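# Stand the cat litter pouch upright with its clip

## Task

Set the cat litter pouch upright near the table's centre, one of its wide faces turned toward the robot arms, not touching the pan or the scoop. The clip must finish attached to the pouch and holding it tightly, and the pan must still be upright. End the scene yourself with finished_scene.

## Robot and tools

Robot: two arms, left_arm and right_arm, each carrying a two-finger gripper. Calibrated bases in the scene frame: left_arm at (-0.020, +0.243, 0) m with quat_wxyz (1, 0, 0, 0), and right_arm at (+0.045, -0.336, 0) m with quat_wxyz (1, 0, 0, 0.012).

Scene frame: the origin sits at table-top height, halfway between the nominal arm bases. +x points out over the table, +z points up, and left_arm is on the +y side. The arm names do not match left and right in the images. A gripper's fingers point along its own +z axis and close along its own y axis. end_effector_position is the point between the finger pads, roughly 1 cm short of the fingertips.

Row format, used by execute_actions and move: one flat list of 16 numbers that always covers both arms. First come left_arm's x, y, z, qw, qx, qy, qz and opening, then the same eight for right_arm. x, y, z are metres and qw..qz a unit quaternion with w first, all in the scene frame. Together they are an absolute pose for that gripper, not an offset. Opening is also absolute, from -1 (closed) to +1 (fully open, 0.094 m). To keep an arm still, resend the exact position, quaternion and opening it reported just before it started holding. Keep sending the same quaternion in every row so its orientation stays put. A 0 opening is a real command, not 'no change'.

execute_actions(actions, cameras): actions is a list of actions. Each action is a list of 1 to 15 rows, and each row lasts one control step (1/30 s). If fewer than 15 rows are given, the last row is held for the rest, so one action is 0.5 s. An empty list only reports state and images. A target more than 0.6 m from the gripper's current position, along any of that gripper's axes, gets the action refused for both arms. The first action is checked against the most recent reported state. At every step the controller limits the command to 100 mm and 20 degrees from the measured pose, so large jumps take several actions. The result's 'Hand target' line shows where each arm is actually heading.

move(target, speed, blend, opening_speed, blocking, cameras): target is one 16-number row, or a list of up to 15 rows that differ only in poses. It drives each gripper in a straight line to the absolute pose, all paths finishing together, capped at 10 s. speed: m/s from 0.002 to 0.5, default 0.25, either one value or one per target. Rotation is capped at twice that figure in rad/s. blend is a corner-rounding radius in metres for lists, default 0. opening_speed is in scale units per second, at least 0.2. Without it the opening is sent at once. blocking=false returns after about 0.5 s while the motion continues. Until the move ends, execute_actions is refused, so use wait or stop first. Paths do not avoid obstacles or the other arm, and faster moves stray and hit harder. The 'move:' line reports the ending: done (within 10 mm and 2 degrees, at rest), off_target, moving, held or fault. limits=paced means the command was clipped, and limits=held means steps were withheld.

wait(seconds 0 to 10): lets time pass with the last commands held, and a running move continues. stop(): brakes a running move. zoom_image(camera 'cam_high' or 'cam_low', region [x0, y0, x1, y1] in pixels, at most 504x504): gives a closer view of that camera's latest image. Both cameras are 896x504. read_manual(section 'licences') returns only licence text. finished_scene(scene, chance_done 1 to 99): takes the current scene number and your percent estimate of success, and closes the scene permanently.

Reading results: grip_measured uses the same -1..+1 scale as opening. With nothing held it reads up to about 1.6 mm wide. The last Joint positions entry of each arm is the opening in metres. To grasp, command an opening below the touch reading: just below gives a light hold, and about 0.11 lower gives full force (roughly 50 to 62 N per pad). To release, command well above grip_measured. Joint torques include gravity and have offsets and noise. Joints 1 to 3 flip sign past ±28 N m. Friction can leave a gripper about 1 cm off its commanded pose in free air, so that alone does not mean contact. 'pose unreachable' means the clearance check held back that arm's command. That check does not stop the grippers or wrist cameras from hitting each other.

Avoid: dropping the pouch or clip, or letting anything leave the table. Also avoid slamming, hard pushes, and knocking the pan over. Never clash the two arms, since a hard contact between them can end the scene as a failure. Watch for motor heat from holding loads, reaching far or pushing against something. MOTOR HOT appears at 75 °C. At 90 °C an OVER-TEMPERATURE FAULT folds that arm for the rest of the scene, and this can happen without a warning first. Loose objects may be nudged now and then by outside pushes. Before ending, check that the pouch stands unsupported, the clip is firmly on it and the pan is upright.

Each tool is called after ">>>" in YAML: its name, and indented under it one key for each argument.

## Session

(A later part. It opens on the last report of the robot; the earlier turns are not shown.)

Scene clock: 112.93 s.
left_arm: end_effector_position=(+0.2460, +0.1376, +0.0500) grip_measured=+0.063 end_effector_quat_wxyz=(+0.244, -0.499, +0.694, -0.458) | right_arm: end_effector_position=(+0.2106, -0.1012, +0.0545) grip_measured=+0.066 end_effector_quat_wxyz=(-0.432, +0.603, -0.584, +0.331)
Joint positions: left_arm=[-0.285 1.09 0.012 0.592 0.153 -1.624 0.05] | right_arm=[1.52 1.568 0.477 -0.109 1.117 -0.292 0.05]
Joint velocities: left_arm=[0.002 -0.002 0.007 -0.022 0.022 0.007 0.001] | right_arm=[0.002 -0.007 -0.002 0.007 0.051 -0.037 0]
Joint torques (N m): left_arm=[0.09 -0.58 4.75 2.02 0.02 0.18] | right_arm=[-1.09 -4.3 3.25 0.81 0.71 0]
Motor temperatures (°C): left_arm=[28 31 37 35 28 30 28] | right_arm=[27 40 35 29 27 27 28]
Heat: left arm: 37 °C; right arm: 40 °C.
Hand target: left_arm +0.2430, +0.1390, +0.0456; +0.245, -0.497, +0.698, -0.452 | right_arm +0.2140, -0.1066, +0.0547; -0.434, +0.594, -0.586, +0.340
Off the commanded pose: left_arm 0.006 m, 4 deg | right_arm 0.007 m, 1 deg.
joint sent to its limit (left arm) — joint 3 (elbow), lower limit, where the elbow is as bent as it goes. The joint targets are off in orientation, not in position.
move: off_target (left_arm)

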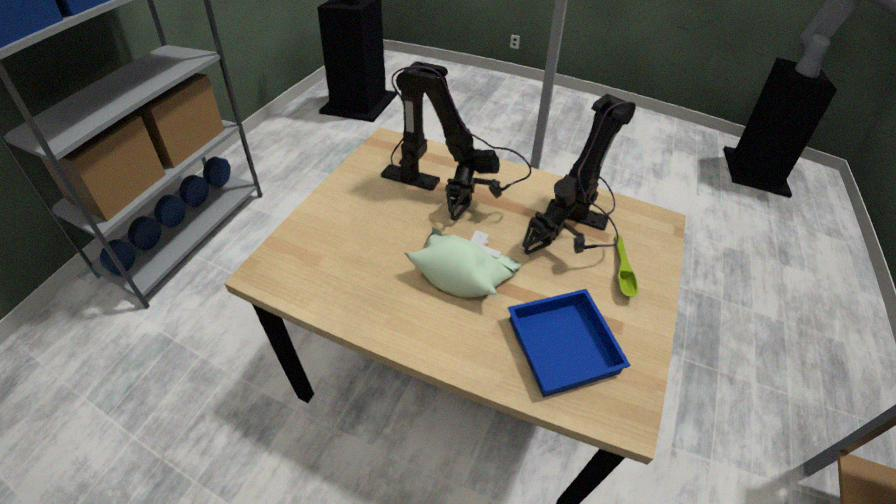

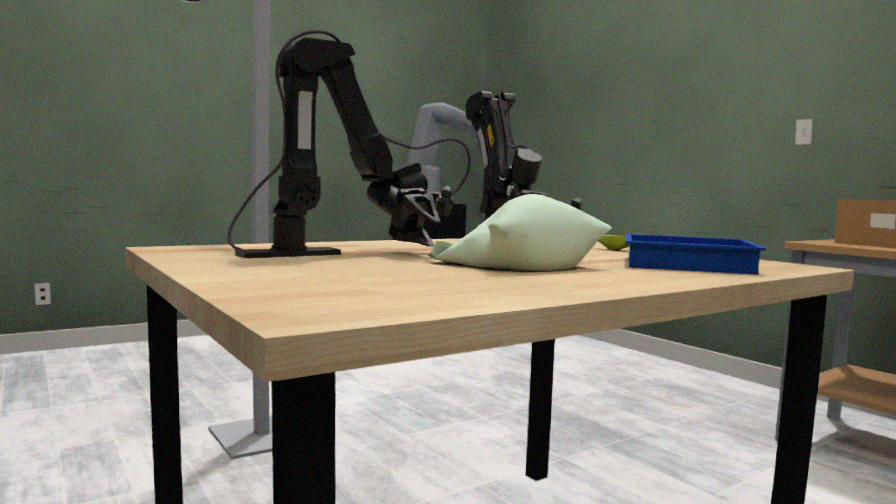

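>>> move:
  target: [0.259, 0.131, 0.036, 0.2675, -0.4860, 0.6784, -0.4817, 0.064, 0.233, -0.106, 0.039, 0.4339, -0.5940, 0.5861, -0.3396, 0.064]
  speed: 0.06

>>> zoom_image:
  camera: "cam_high"
  region: [415, 205, 545, 285]

>>> zoom_image:
  camera: "cam_low"
  region: [370, 190, 500, 285]

Scene clock: 116.90 s.
left_arm: end_effector_position=(+0.2625, +0.1297, +0.0400) grip_measured=+0.063 end_effector_quat_wxyz=(+0.256, -0.489, +0.687, -0.473) | right_arm: end_effector_position=(+0.2319, -0.1008, +0.0435) grip_measured=+0.066 end_effector_quat_wxyz=(-0.439, +0.596, -0.583, +0.336)
Joint positions: left_arm=[-0.301 1.461 0.009 1.013 0.14 -1.628 0.05] | right_arm=[1.427 1.63 0.41 0.201 1.096 -0.484 0.05]
Joint velocities: left_arm=[0.007 -0.012 0.002 -0.037 0.007 -0.022 -0.001] | right_arm=[-0.007 0.012 0.007 0.066 -0.022 -0.022 0.001]
Joint torques (N m): left_arm=[-0.49 -1.85 3.26 2.11 -0.1 0.03] | right_arm=[-0.9 -3.86 2.97 0.99 0.46 0.02]
Motor temperatures (°C): left_arm=[28 31 37 35 28 30 28] | right_arm=[27 40 35 30 27 27 28]
Heat: left arm: 37 °C; right arm: 40 °C.
Hand target: left_arm +0.2596, +0.1308, +0.0362; +0.256, -0.490, +0.689, -0.468 | right_arm +0.2333, -0.1058, +0.0395; -0.436, +0.594, -0.585, +0.339
Off the commanded pose: left_arm 0.005 m, 2 deg | right_arm 0.007 m, 1 deg.
joint sent to its limit (left arm) — joint 3 (elbow), lower limit, where the elbow is as bent as it goes. The joint targets still meet the commanded pose.
move: done

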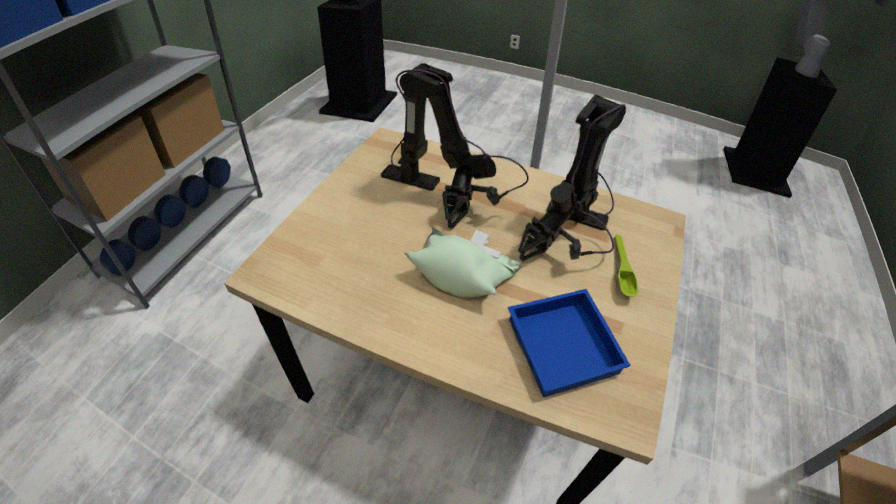

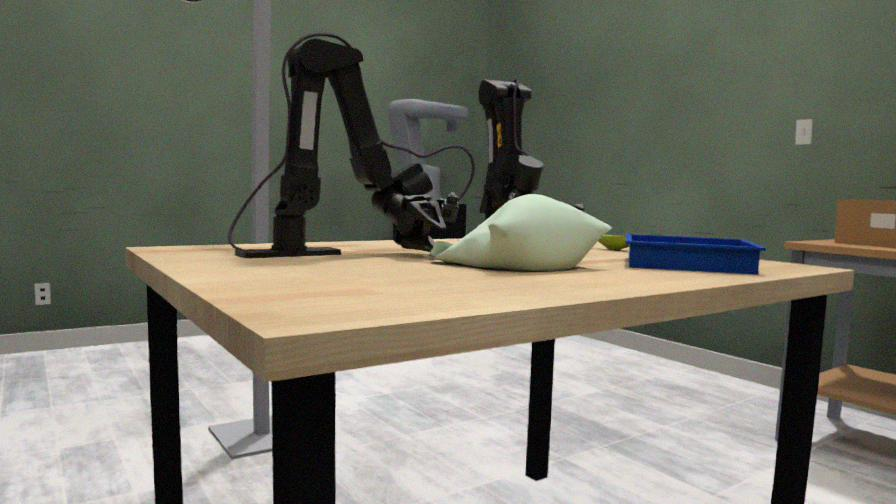

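Scaled by 3.877.

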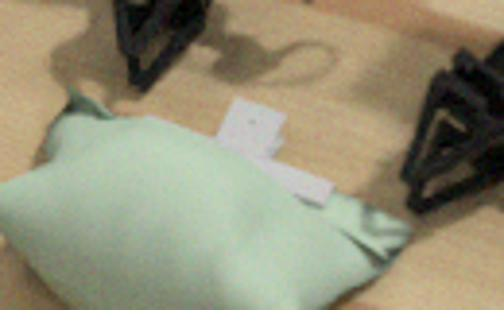

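Scaled by 3.877.

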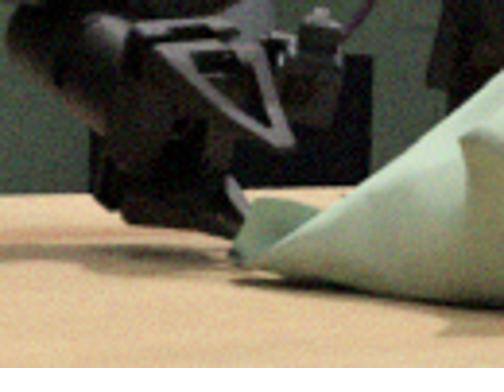

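>>> move:
  target: [0.284, 0.117, 0.034, 0.2675, -0.4860, 0.6784, -0.4817, 0.064, 0.265, -0.107, 0.034, 0.4339, -0.5940, 0.5861, -0.3396, 0.064]
  speed: 0.04

>>> zoom_image:
  camera: "cam_high"
  region: [415, 205, 545, 285]

>>> zoom_image:
  camera: "cam_low"
  region: [370, 190, 500, 285]

Scene clock: 119.57 s.
left_arm: end_effector_position=(+0.2790, +0.1188, +0.0300) grip_measured=+0.063 end_effector_quat_wxyz=(+0.260, -0.489, +0.682, -0.477) | right_arm: end_effector_position=(+0.2630, -0.1041, +0.0361) grip_measured=+0.066 end_effector_quat_wxyz=(-0.433, +0.602, -0.579, +0.340)
Joint positions: left_arm=[-0.342 1.7 0.061 1.215 0.097 -1.65 0.05] | right_arm=[1.281 1.687 0.365 0.494 1.007 -0.726 0.05]
Joint velocities: left_arm=[0.002 0.022 -0.002 -0.007 0.037 -0.007 0] | right_arm=[-0.007 -0.007 -0.002 -0.022 -0.007 -0.051 0]
Joint torques (N m): left_arm=[-0.43 -2.86 4.15 2.2 -0.13 -0.01] | right_arm=[-1.05 -4.21 3.11 1.4 0.39 0.02]
Motor temperatures (°C): left_arm=[28 31 37 36 28 30 28] | right_arm=[27 39 34 30 27 27 28]
Heat: left arm: 37 °C; right arm: 39 °C.
Hand target: left_arm +0.2838, +0.1170, +0.0335; +0.268, -0.486, +0.679, -0.481 | right_arm +0.2656, -0.1071, +0.0348; -0.436, +0.594, -0.585, +0.340
Off the commanded pose: left_arm 0.007 m, 1 deg | right_arm 0.004 m, 1 deg.
move: done

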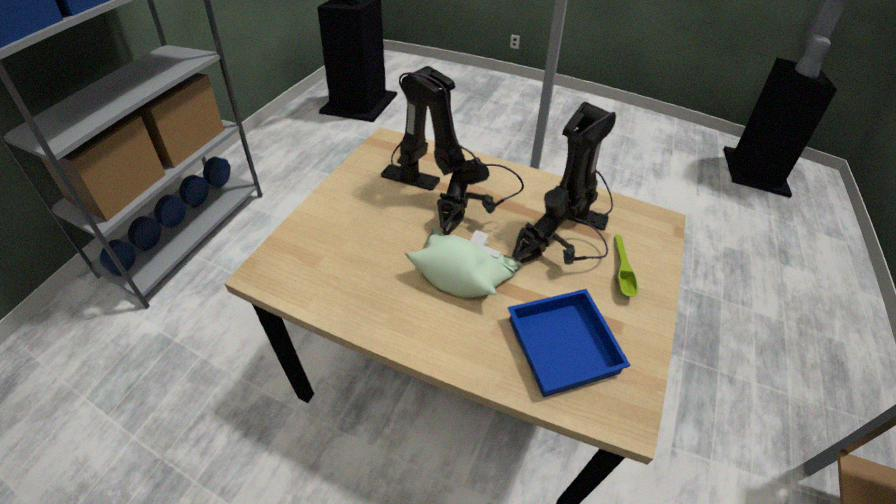

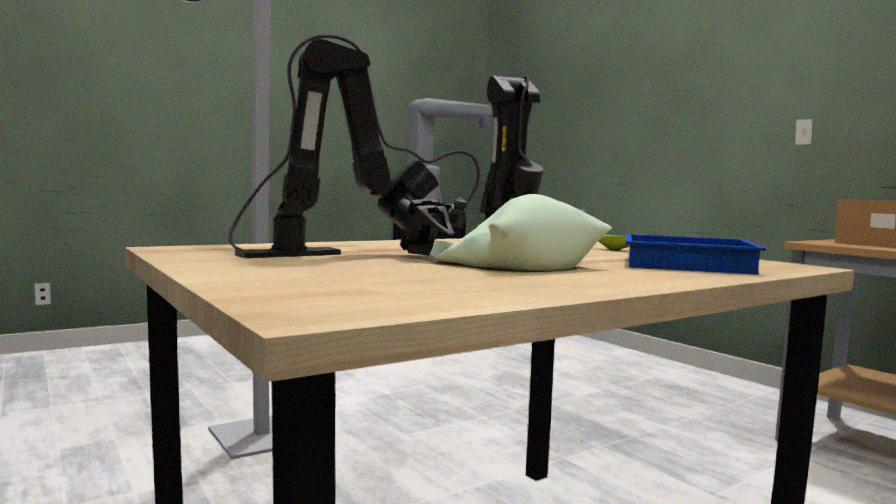

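Scaled by 3.877.

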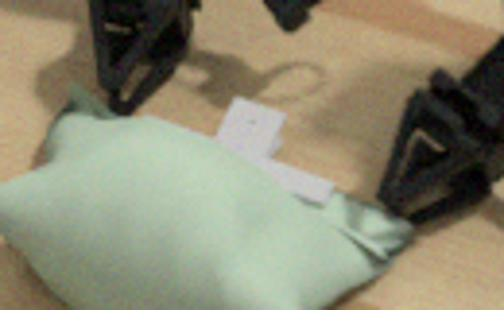

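Scaled by 3.877.

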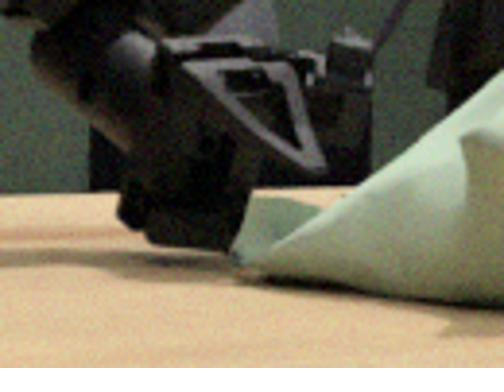

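>>> execute_actions:
  actions: []

Scene clock: 120.23 s.
left_arm: end_effector_position=(+0.2791, +0.1188, +0.0301) grip_measured=+0.063 end_effector_quat_wxyz=(+0.260, -0.489, +0.682, -0.477) | right_arm: end_effector_position=(+0.2631, -0.1041, +0.0361) grip_measured=+0.066 end_effector_quat_wxyz=(-0.433, +0.602, -0.579, +0.340)
Joint positions: left_arm=[-0.342 1.7 0.061 1.215 0.097 -1.65 0.05] | right_arm=[1.281 1.687 0.365 0.495 1.007 -0.727 0.05]
Joint velocities: left_arm=[-0.002 0.017 -0.007 -0.007 0.081 -0.066 0] | right_arm=[0.002 -0.007 0.007 -0.081 0.022 -0.007 0]
Joint torques (N m): left_arm=[-0.46 -2.86 4.25 2.16 -0.11 0.05] | right_arm=[-1.25 -4.1 2.95 1.4 0.44 0.03]
Motor temperatures (°C): left_arm=[28 31 36 36 28 30 28] | right_arm=[27 39 34 31 27 27 28]
Heat: left arm: 36 °C; right arm: 39 °C.
Hand target: left_arm +0.2838, +0.1170, +0.0336; +0.268, -0.486, +0.679, -0.481 | right_arm +0.2656, -0.1071, +0.0348; -0.436, +0.594, -0.585, +0.340
Tool commands: left_gripper/opening=+0.064 right_gripper/opening=+0.064
Off the commanded pose: left_arm 0.007 m, 1 deg | right_arm 0.004 m, 1 deg.

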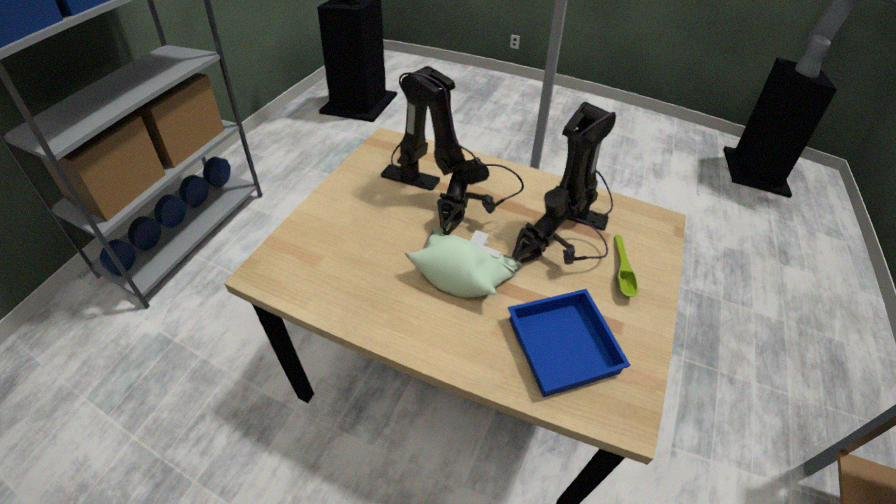

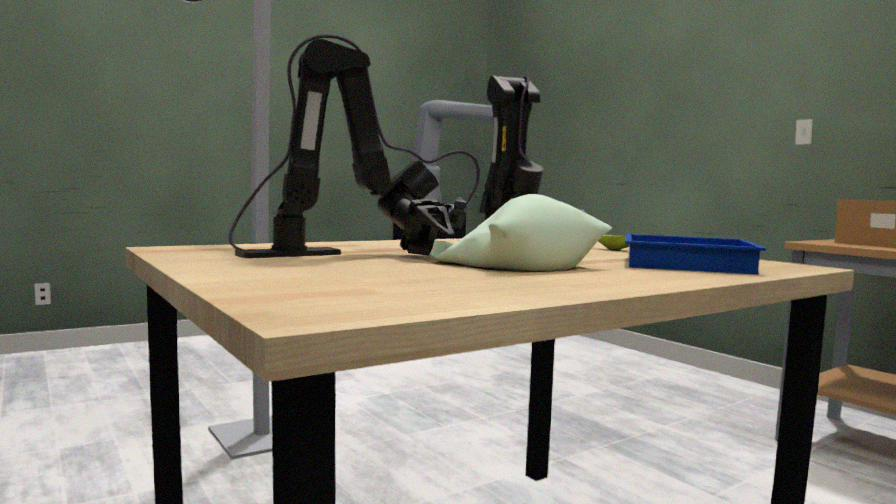

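>>> zoom_image:
  camera: "cam_high"
  region: [400, 190, 540, 310]

>>> zoom_image:
  camera: "cam_low"
  region: [370, 160, 630, 290]

Scaled by 3.600.

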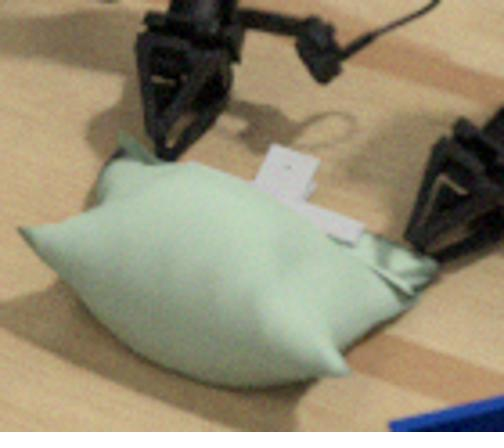

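Scaled by 1.938.

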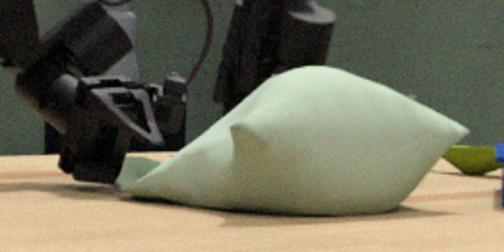

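>>> move:
  target: [0.300, 0.110, 0.038, 0.2675, -0.4860, 0.6784, -0.4817, 0.064, 0.289, -0.107, 0.034, 0.4339, -0.5940, 0.5861, -0.3396, 0.064]
  speed: 0.04

Scene clock: 122.90 s.
left_arm: end_effector_position=(+0.2932, +0.1115, +0.0338) grip_measured=+0.063 end_effector_quat_wxyz=(+0.259, -0.488, +0.682, -0.479) | right_arm: end_effector_position=(+0.2857, -0.1086, +0.0336) grip_measured=+0.066 end_effector_quat_wxyz=(-0.424, +0.605, -0.577, +0.348)
Joint positions: left_arm=[-0.35 1.7 0.124 1.155 0.095 -1.654 0.05] | right_arm=[1.181 1.724 0.365 0.611 0.945 -0.852 0.05]
Joint velocities: left_arm=[-0.007 0.002 0.007 -0.007 0.007 -0.051 0] | right_arm=[0.012 -0.002 -0.002 -0.007 0.007 -0.125 0.001]
Joint torques (N m): left_arm=[-0.29 -3.49 5.12 2.06 -0.12 0.07] | right_arm=[-1.26 -4.37 3.43 1.65 0.17 0.07]
Motor temperatures (°C): left_arm=[28 31 36 36 28 30 28] | right_arm=[27 39 34 31 27 27 28]
Heat: left arm: 36 °C; right arm: 39 °C.
Hand target: left_arm +0.2998, +0.1098, +0.0378; +0.267, -0.486, +0.679, -0.482 | right_arm +0.2894, -0.1074, +0.0346; -0.434, +0.594, -0.585, +0.340
Off the commanded pose: left_arm 0.008 m, 1 deg | right_arm 0.004 m, 2 deg.
move: done

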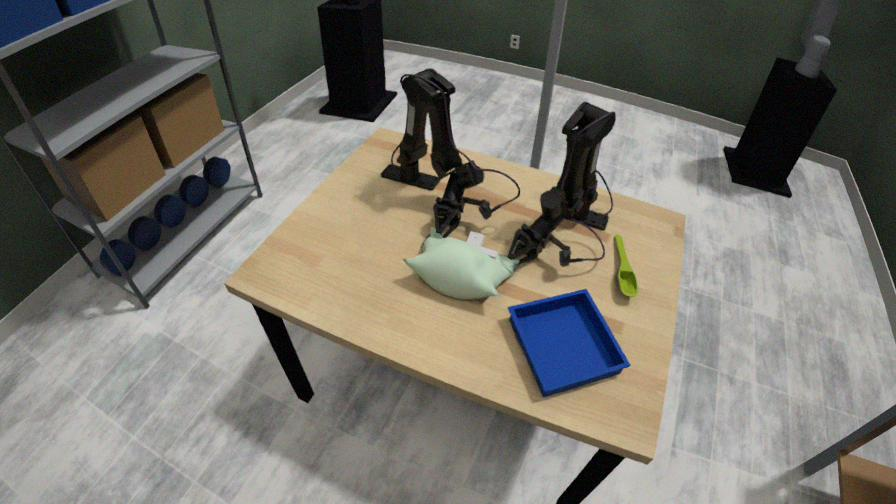

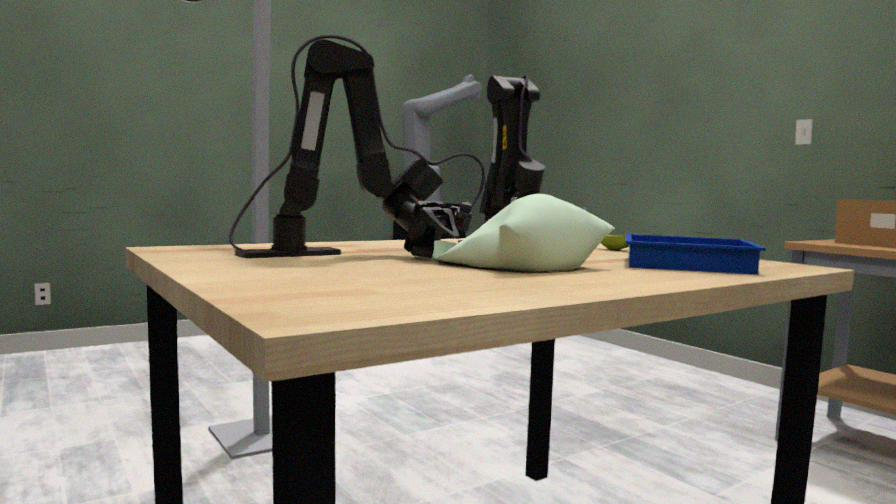

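>>> zoom_image:
  camera: "cam_high"
  region: [400, 190, 540, 310]

>>> zoom_image:
  camera: "cam_low"
  region: [390, 180, 530, 290]

>>> zoom_image:
  camera: "cam_high"
  region: [480, 220, 550, 285]

>>> zoom_image:
  camera: "cam_high"
  region: [405, 190, 475, 260]

Scaled by 3.600.

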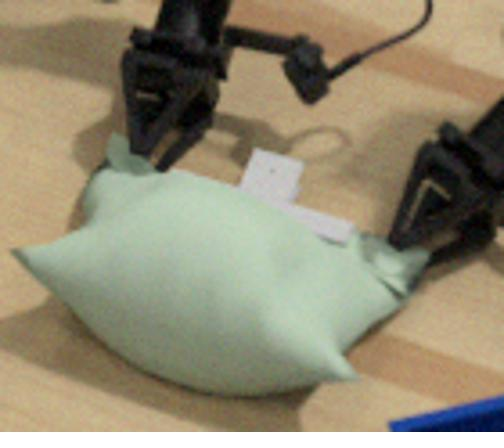

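Scaled by 3.600.

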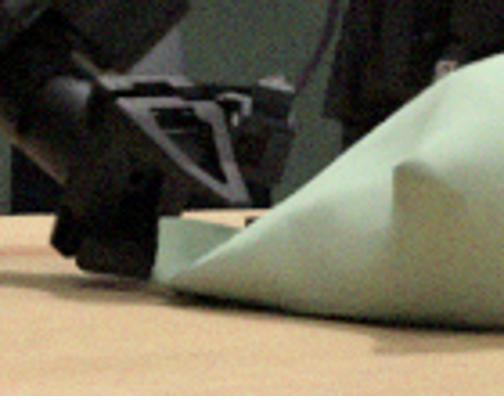

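Scaled by 7.200.

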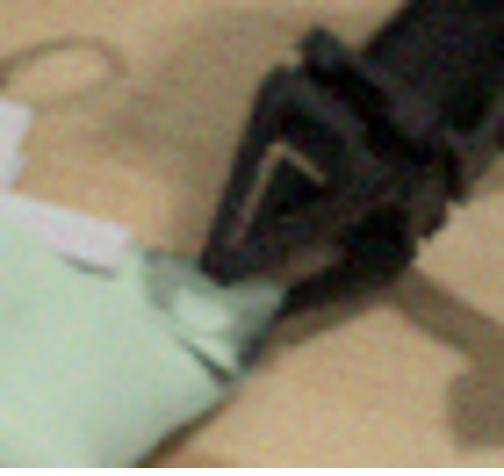

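Scaled by 7.200.

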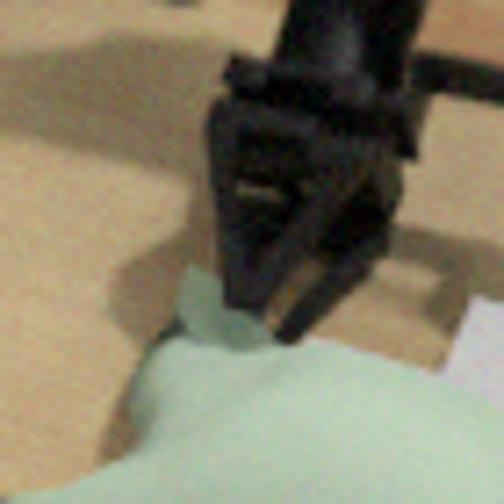

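>>> move:
  target: [0.300, 0.110, 0.038, 0.2675, -0.4860, 0.6784, -0.4817, -0.35, 0.289, -0.107, 0.034, 0.4339, -0.5940, 0.5861, -0.3396, -0.35]
  speed: 0.04
  opening_speed: 0.5

>>> zoom_image:
  camera: "cam_high"
  region: [480, 220, 550, 285]

>>> zoom_image:
  camera: "cam_high"
  region: [405, 190, 475, 260]

>>> zoom_image:
  camera: "cam_low"
  region: [390, 180, 530, 290]

Scene clock: 124.57 s.
left_arm: end_effector_position=(+0.2910, +0.1123, +0.0289) grip_measured=-0.348 end_effector_quat_wxyz=(+0.254, -0.492, +0.686, -0.471) | right_arm: end_effector_position=(+0.2867, -0.1055, +0.0349) grip_measured=-0.348 end_effector_quat_wxyz=(-0.431, +0.602, -0.579, +0.340)
Joint positions: left_arm=[-0.35 1.7 0.124 1.133 0.095 -1.654 0.031] | right_arm=[1.176 1.724 0.365 0.631 0.931 -0.853 0.031]
Joint velocities: left_arm=[-0.002 0.012 0.002 0.051 0.051 0.022 -0.001] | right_arm=[0.002 0.002 0.012 0.066 0.007 0.007 0.001]
Joint torques (N m): left_arm=[-0.28 -3.79 5.39 2.23 -0.16 0.07] | right_arm=[-0.99 -4.3 3.69 1.48 0.37 0.09]
Motor temperatures (°C): left_arm=[28 31 36 36 28 30 28] | right_arm=[27 39 34 32 27 27 28]
Heat: left arm: 36 °C; right arm: 39 °C.
Hand target: left_arm +0.2997, +0.1100, +0.0380; +0.267, -0.486, +0.679, -0.482 | right_arm +0.2891, -0.1071, +0.0341; -0.434, +0.594, -0.586, +0.340
Off the commanded pose: left_arm 0.013 m, 2 deg | right_arm 0.003 m, 1 deg.
move: off_target (left_arm)

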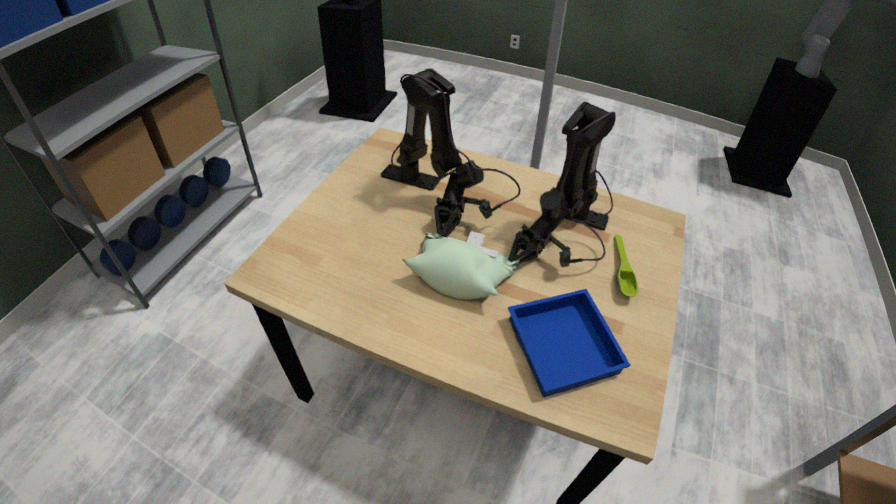

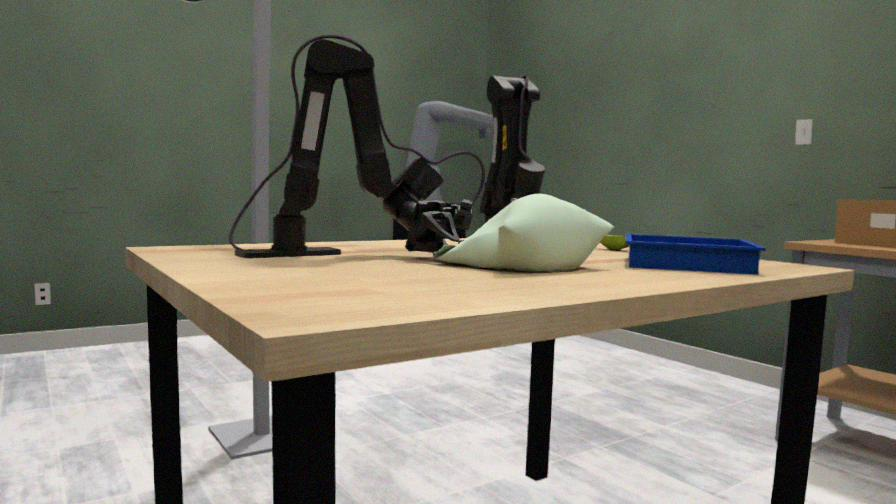

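Scaled by 7.200.

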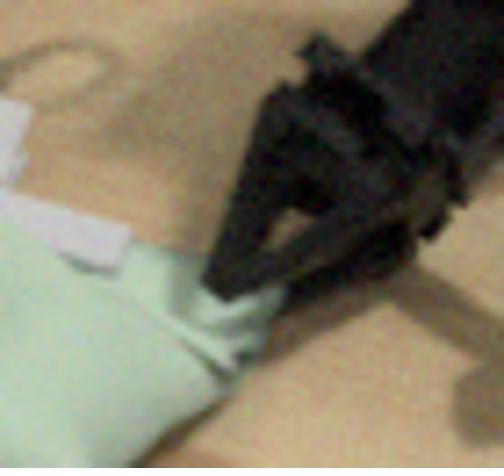

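Scaled by 7.200.

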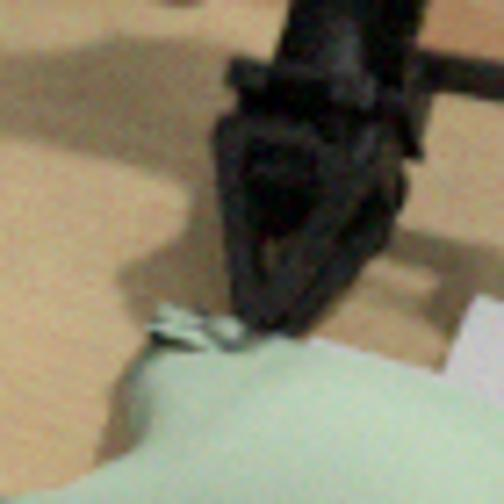

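Scaled by 3.600.

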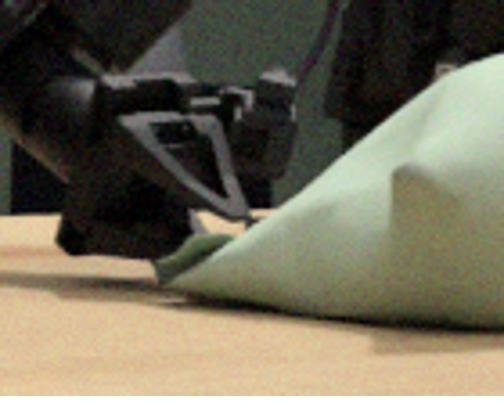

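>>> move:
  target: [0.300, 0.110, 0.038, 0.2675, -0.4860, 0.6784, -0.4817, -0.60, 0.289, -0.107, 0.034, 0.4339, -0.5940, 0.5861, -0.3396, -0.60]
  speed: 0.04
  opening_speed: 0.4

>>> zoom_image:
  camera: "cam_high"
  region: [480, 220, 550, 285]

>>> zoom_image:
  camera: "cam_high"
  region: [405, 190, 475, 260]

>>> zoom_image:
  camera: "cam_low"
  region: [390, 180, 530, 290]

Scene clock: 125.63 s.
left_arm: end_effector_position=(+0.2901, +0.1127, +0.0267) grip_measured=-0.598 end_effector_quat_wxyz=(+0.252, -0.494, +0.688, -0.468) | right_arm: end_effector_position=(+0.2862, -0.1050, +0.0334) grip_measured=-0.598 end_effector_quat_wxyz=(-0.430, +0.605, -0.579, +0.338)
Joint positions: left_arm=[-0.35 1.7 0.124 1.123 0.095 -1.654 0.019] | right_arm=[1.176 1.728 0.365 0.631 0.925 -0.853 0.019]
Joint velocities: left_arm=[0.007 -0.007 -0.017 -0.037 0.007 0.051 -0.001] | right_arm=[0.007 -0.012 0.002 0.037 0.051 0.037 -0.001]
Joint torques (N m): left_arm=[-0.43 -3.48 5.04 2.37 -0.12 0.01] | right_arm=[-0.91 -4.55 3.56 1.43 0.42 0.14]
Motor temperatures (°C): left_arm=[28 31 36 37 28 30 28] | right_arm=[27 39 34 32 27 27 28]
Heat: left arm: 37 °C; right arm: 39 °C.
Hand target: left_arm +0.2998, +0.1100, +0.0379; +0.267, -0.486, +0.679, -0.481 | right_arm +0.2890, -0.1071, +0.0340; -0.434, +0.594, -0.586, +0.340
Off the commanded pose: left_arm 0.015 m, 3 deg | right_arm 0.003 m, 2 deg.
move: off_target (left_arm)

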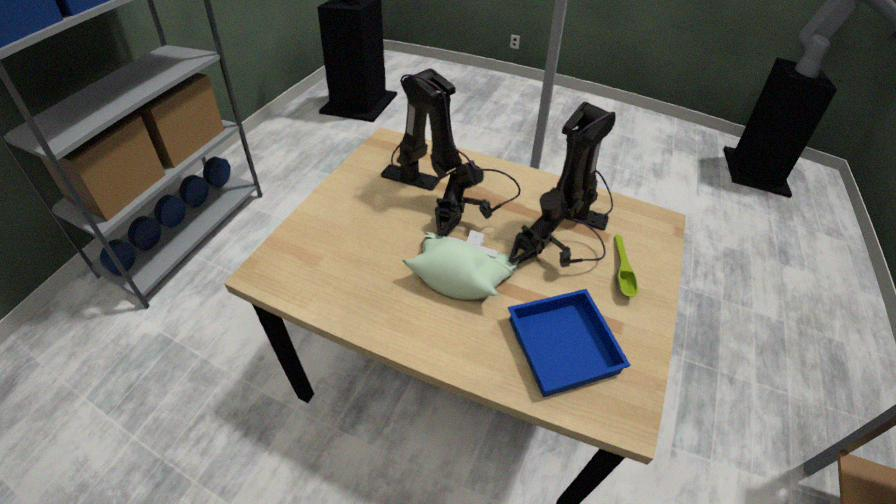

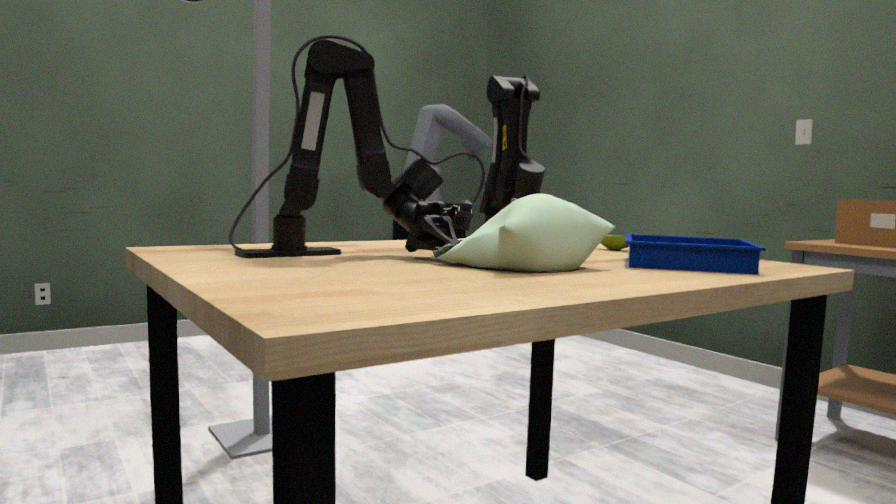

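Scaled by 7.200.

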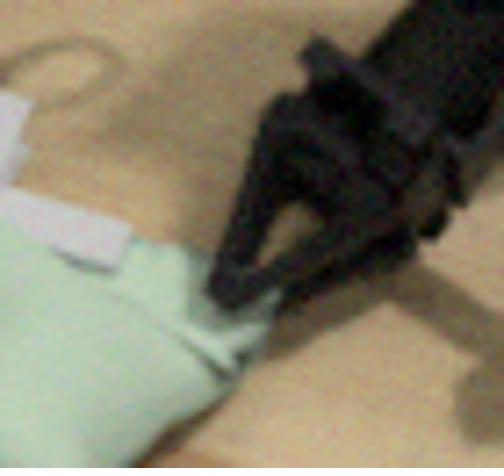

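Scaled by 7.200.

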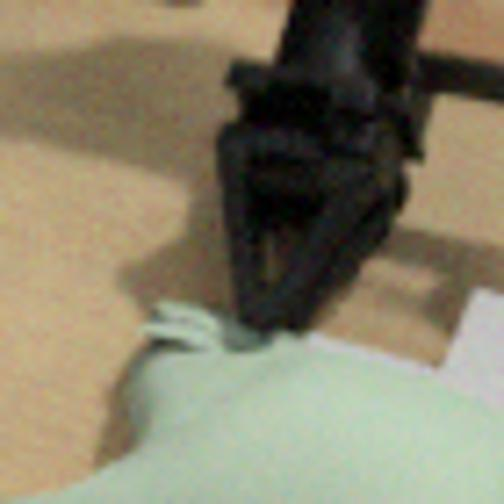

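Scaled by 3.600.

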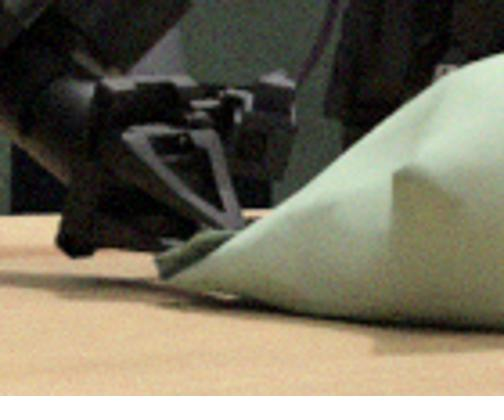

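>>> move:
  target: [0.300, 0.110, 0.038, 0.2675, -0.4860, 0.6784, -0.4817, -0.78, 0.289, -0.107, 0.034, 0.4339, -0.5940, 0.5861, -0.3396, -0.78]
  speed: 0.04
  opening_speed: 0.3

>>> zoom_image:
  camera: "cam_high"
  region: [480, 220, 550, 285]

>>> zoom_image:
  camera: "cam_high"
  region: [405, 190, 475, 260]

>>> zoom_image:
  camera: "cam_low"
  region: [390, 180, 530, 290]

Scene clock: 126.77 s.
left_arm: end_effector_position=(+0.2898, +0.1130, +0.0260) grip_measured=-0.778 end_effector_quat_wxyz=(+0.251, -0.495, +0.689, -0.467) | right_arm: end_effector_position=(+0.2860, -0.1046, +0.0331) grip_measured=-0.778 end_effector_quat_wxyz=(-0.430, +0.606, -0.579, +0.337)
Joint positions: left_arm=[-0.35 1.7 0.124 1.12 0.094 -1.654 0.01] | right_arm=[1.176 1.728 0.365 0.631 0.922 -0.853 0.01]
Joint velocities: left_arm=[-0.012 0.002 0.007 -0.007 -0.11 -0.007 0.001] | right_arm=[0.002 0.007 -0.002 0.007 -0.066 -0.007 0]
Joint torques (N m): left_arm=[-0.35 -3.28 5.24 2.37 -0.09 0.06] | right_arm=[-0.85 -4.57 3.73 1.42 0.46 0.15]
Motor temperatures (°C): left_arm=[28 31 36 37 28 30 28] | right_arm=[27 39 34 32 27 27 28]
Heat: left arm: 37 °C; right arm: 39 °C.
Hand target: left_arm +0.2998, +0.1099, +0.0380; +0.267, -0.486, +0.679, -0.482 | right_arm +0.2890, -0.1071, +0.0340; -0.434, +0.594, -0.586, +0.340
Off the commanded pose: left_arm 0.016 m, 3 deg | right_arm 0.004 m, 2 deg.
move: off_target (left_arm)

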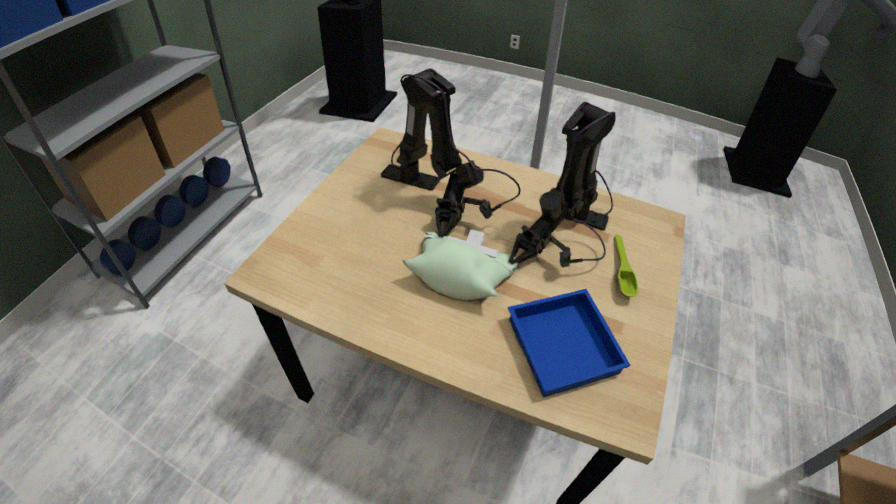

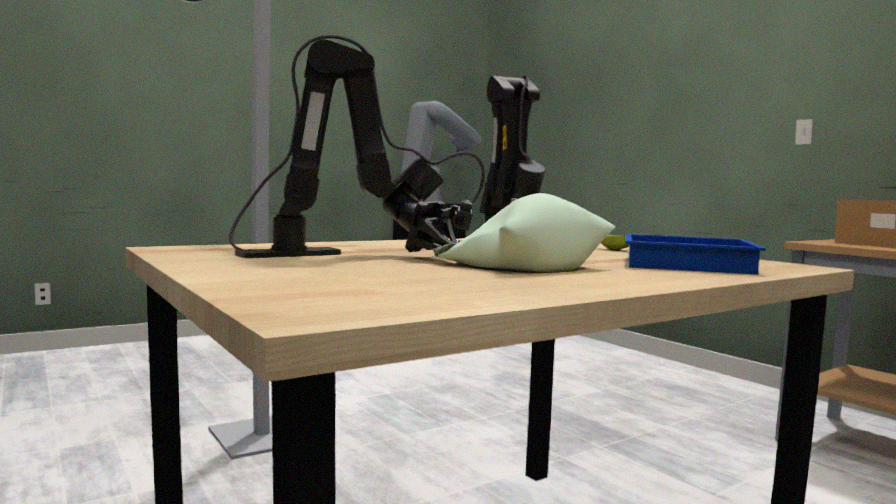

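Scaled by 7.200.

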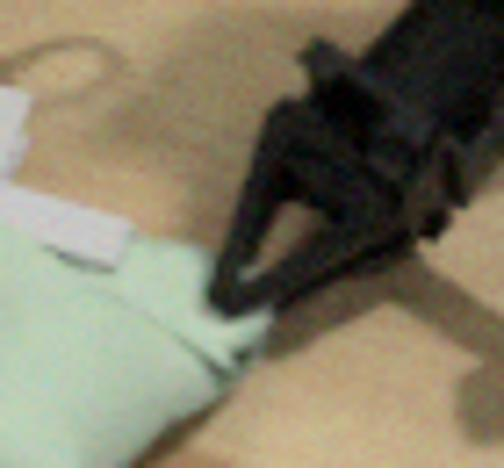

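Scaled by 7.200.

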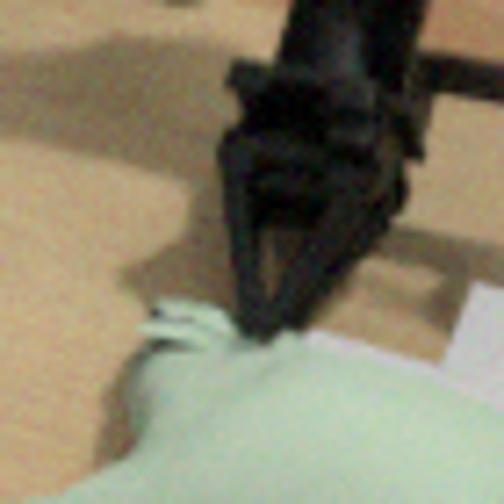

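Scaled by 3.600.

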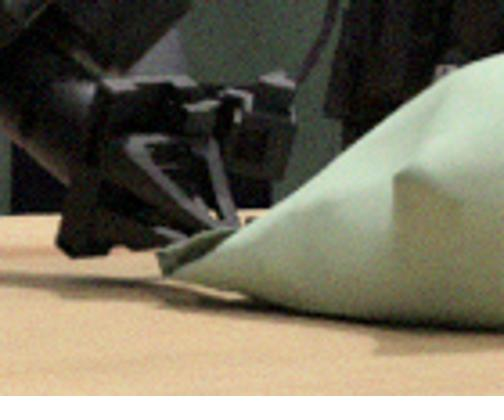

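>>> move:
  target: [0.300, 0.110, 0.038, 0.2675, -0.4860, 0.6784, -0.4817, -0.90, 0.289, -0.107, 0.034, 0.4339, -0.5940, 0.5861, -0.3396, -0.90]
  speed: 0.04
  opening_speed: 0.25
  cameras: []

>>> move:
  target: [0.300, 0.110, 0.038, 0.2675, -0.4860, 0.6784, -0.4817, -1.0, 0.289, -0.107, 0.034, 0.4339, -0.5940, 0.5861, -0.3396, -1.0]
  speed: 0.04
  opening_speed: 0.25

>>> zoom_image:
  camera: "cam_high"
  region: [480, 220, 550, 285]

>>> zoom_image:
  camera: "cam_high"
  region: [405, 190, 475, 260]

>>> zoom_image:
  camera: "cam_low"
  region: [390, 180, 530, 290]

Scene clock: 127.63 s.
left_arm: end_effector_position=(+0.2897, +0.1132, +0.0255) grip_measured=-0.898 end_effector_quat_wxyz=(+0.251, -0.495, +0.689, -0.466) | right_arm: end_effector_position=(+0.2858, -0.1042, +0.0329) grip_measured=-0.897 end_effector_quat_wxyz=(-0.430, +0.607, -0.578, +0.336)
Joint positions: left_arm=[-0.35 1.7 0.124 1.118 0.093 -1.654 0.005] | right_arm=[1.176 1.728 0.365 0.631 0.919 -0.853 0.005]
Joint velocities: left_arm=[-0.012 0.007 -0.007 -0.022 -0.081 0.007 0] | right_arm=[-0.002 -0.007 0.007 0.066 -0.037 0.037 0]
Joint torques (N m): left_arm=[-0.43 -3.56 5.18 2.34 -0.12 0.05] | right_arm=[-0.98 -4.56 3.43 1.45 0.47 0.13]
Motor temperatures (°C): left_arm=[28 31 36 37 28 30 28] | right_arm=[27 39 34 33 27 27 28]
Heat: left arm: 37 °C; right arm: 39 °C.
Hand target: left_arm +0.2998, +0.1099, +0.0379; +0.267, -0.486, +0.679, -0.482 | right_arm +0.2890, -0.1071, +0.0340; -0.434, +0.594, -0.586, +0.340
Off the commanded pose: left_arm 0.017 m, 3 deg | right_arm 0.004 m, 2 deg.
move: off_target (left_arm)
No camera images: "cameras" was empty.

Scene clock: 128.33 s.
left_arm: end_effector_position=(+0.2905, +0.1130, +0.0271) grip_measured=-0.986 end_effector_quat_wxyz=(+0.253, -0.494, +0.687, -0.468) | right_arm: end_effector_position=(+0.2858, -0.1041, +0.0328) grip_measured=-0.988 end_effector_quat_wxyz=(-0.430, +0.607, -0.578, +0.336)
Joint positions: left_arm=[-0.35 1.7 0.124 1.125 0.092 -1.654 0.001] | right_arm=[1.176 1.728 0.365 0.631 0.919 -0.853 0.001]
Joint velocities: left_arm=[0.012 0.032 -0.007 -0.022 0.022 0.007 0.001] | right_arm=[-0.032 0.002 -0.012 -0.095 0.022 0.051 0]
Joint torques (N m): left_arm=[-0.28 -3.6 5.34 2.3 -0.11 0.02] | right_arm=[-0.59 -4.72 3.45 1.42 0.43 0.13]
Motor temperatures (°C): left_arm=[28 31 36 37 28 30 28] | right_arm=[27 39 34 33 27 27 28]
Heat: left arm: 37 °C; right arm: 39 °C.
Hand target: left_arm +0.2999, +0.1100, +0.0379; +0.267, -0.486, +0.679, -0.482 | right_arm +0.2890, -0.1071, +0.0340; -0.434, +0.594, -0.586, +0.340
Off the commanded pose: left_arm 0.015 m, 3 deg | right_arm 0.005 m, 2 deg.
move: off_target (left_arm)

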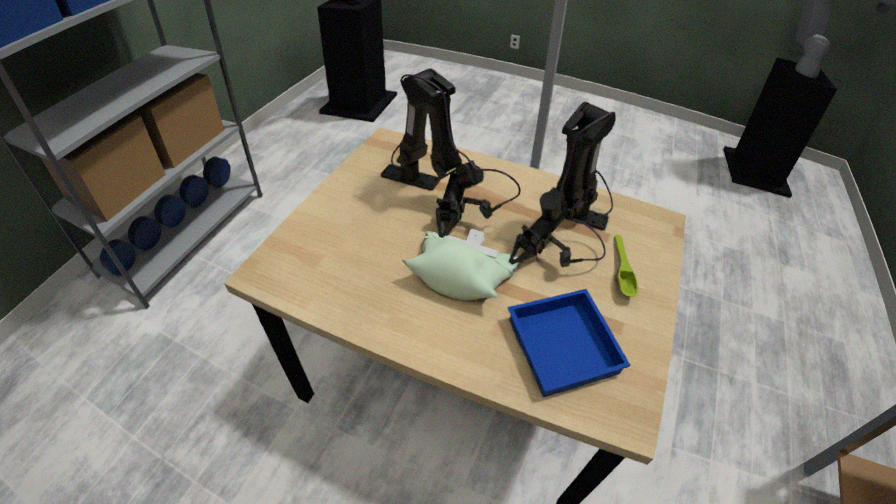

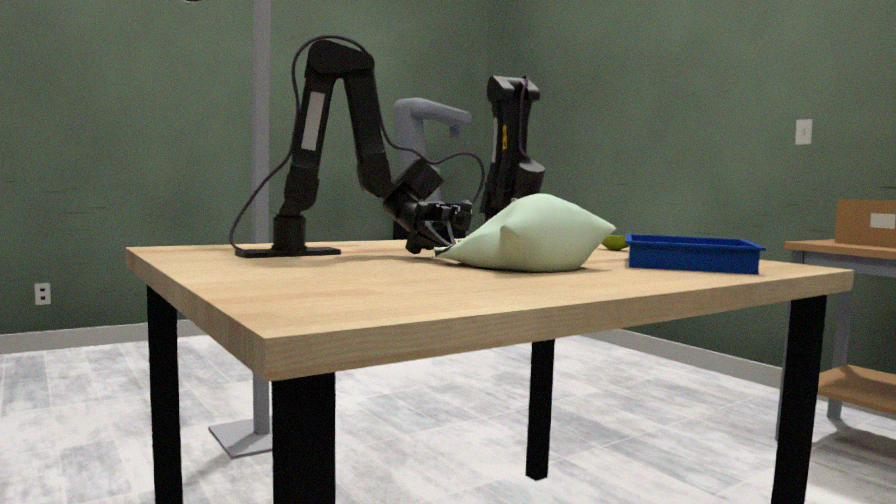

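Scaled by 7.200.

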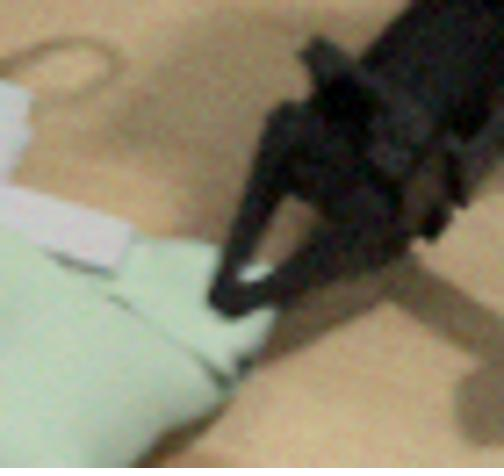

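Scaled by 7.200.

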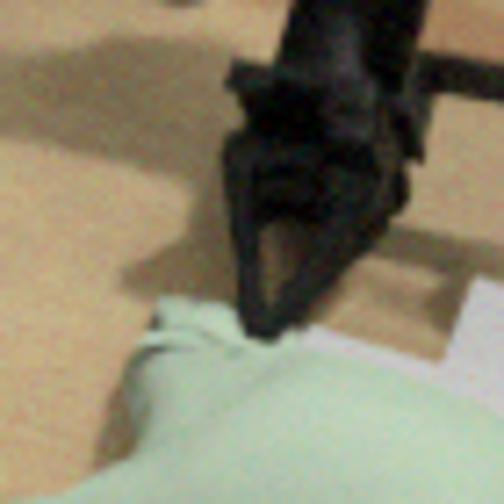

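Scaled by 3.600.

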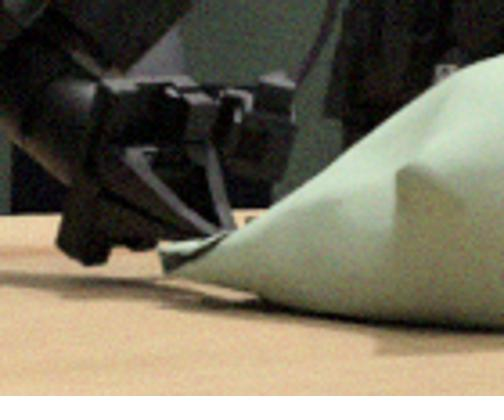

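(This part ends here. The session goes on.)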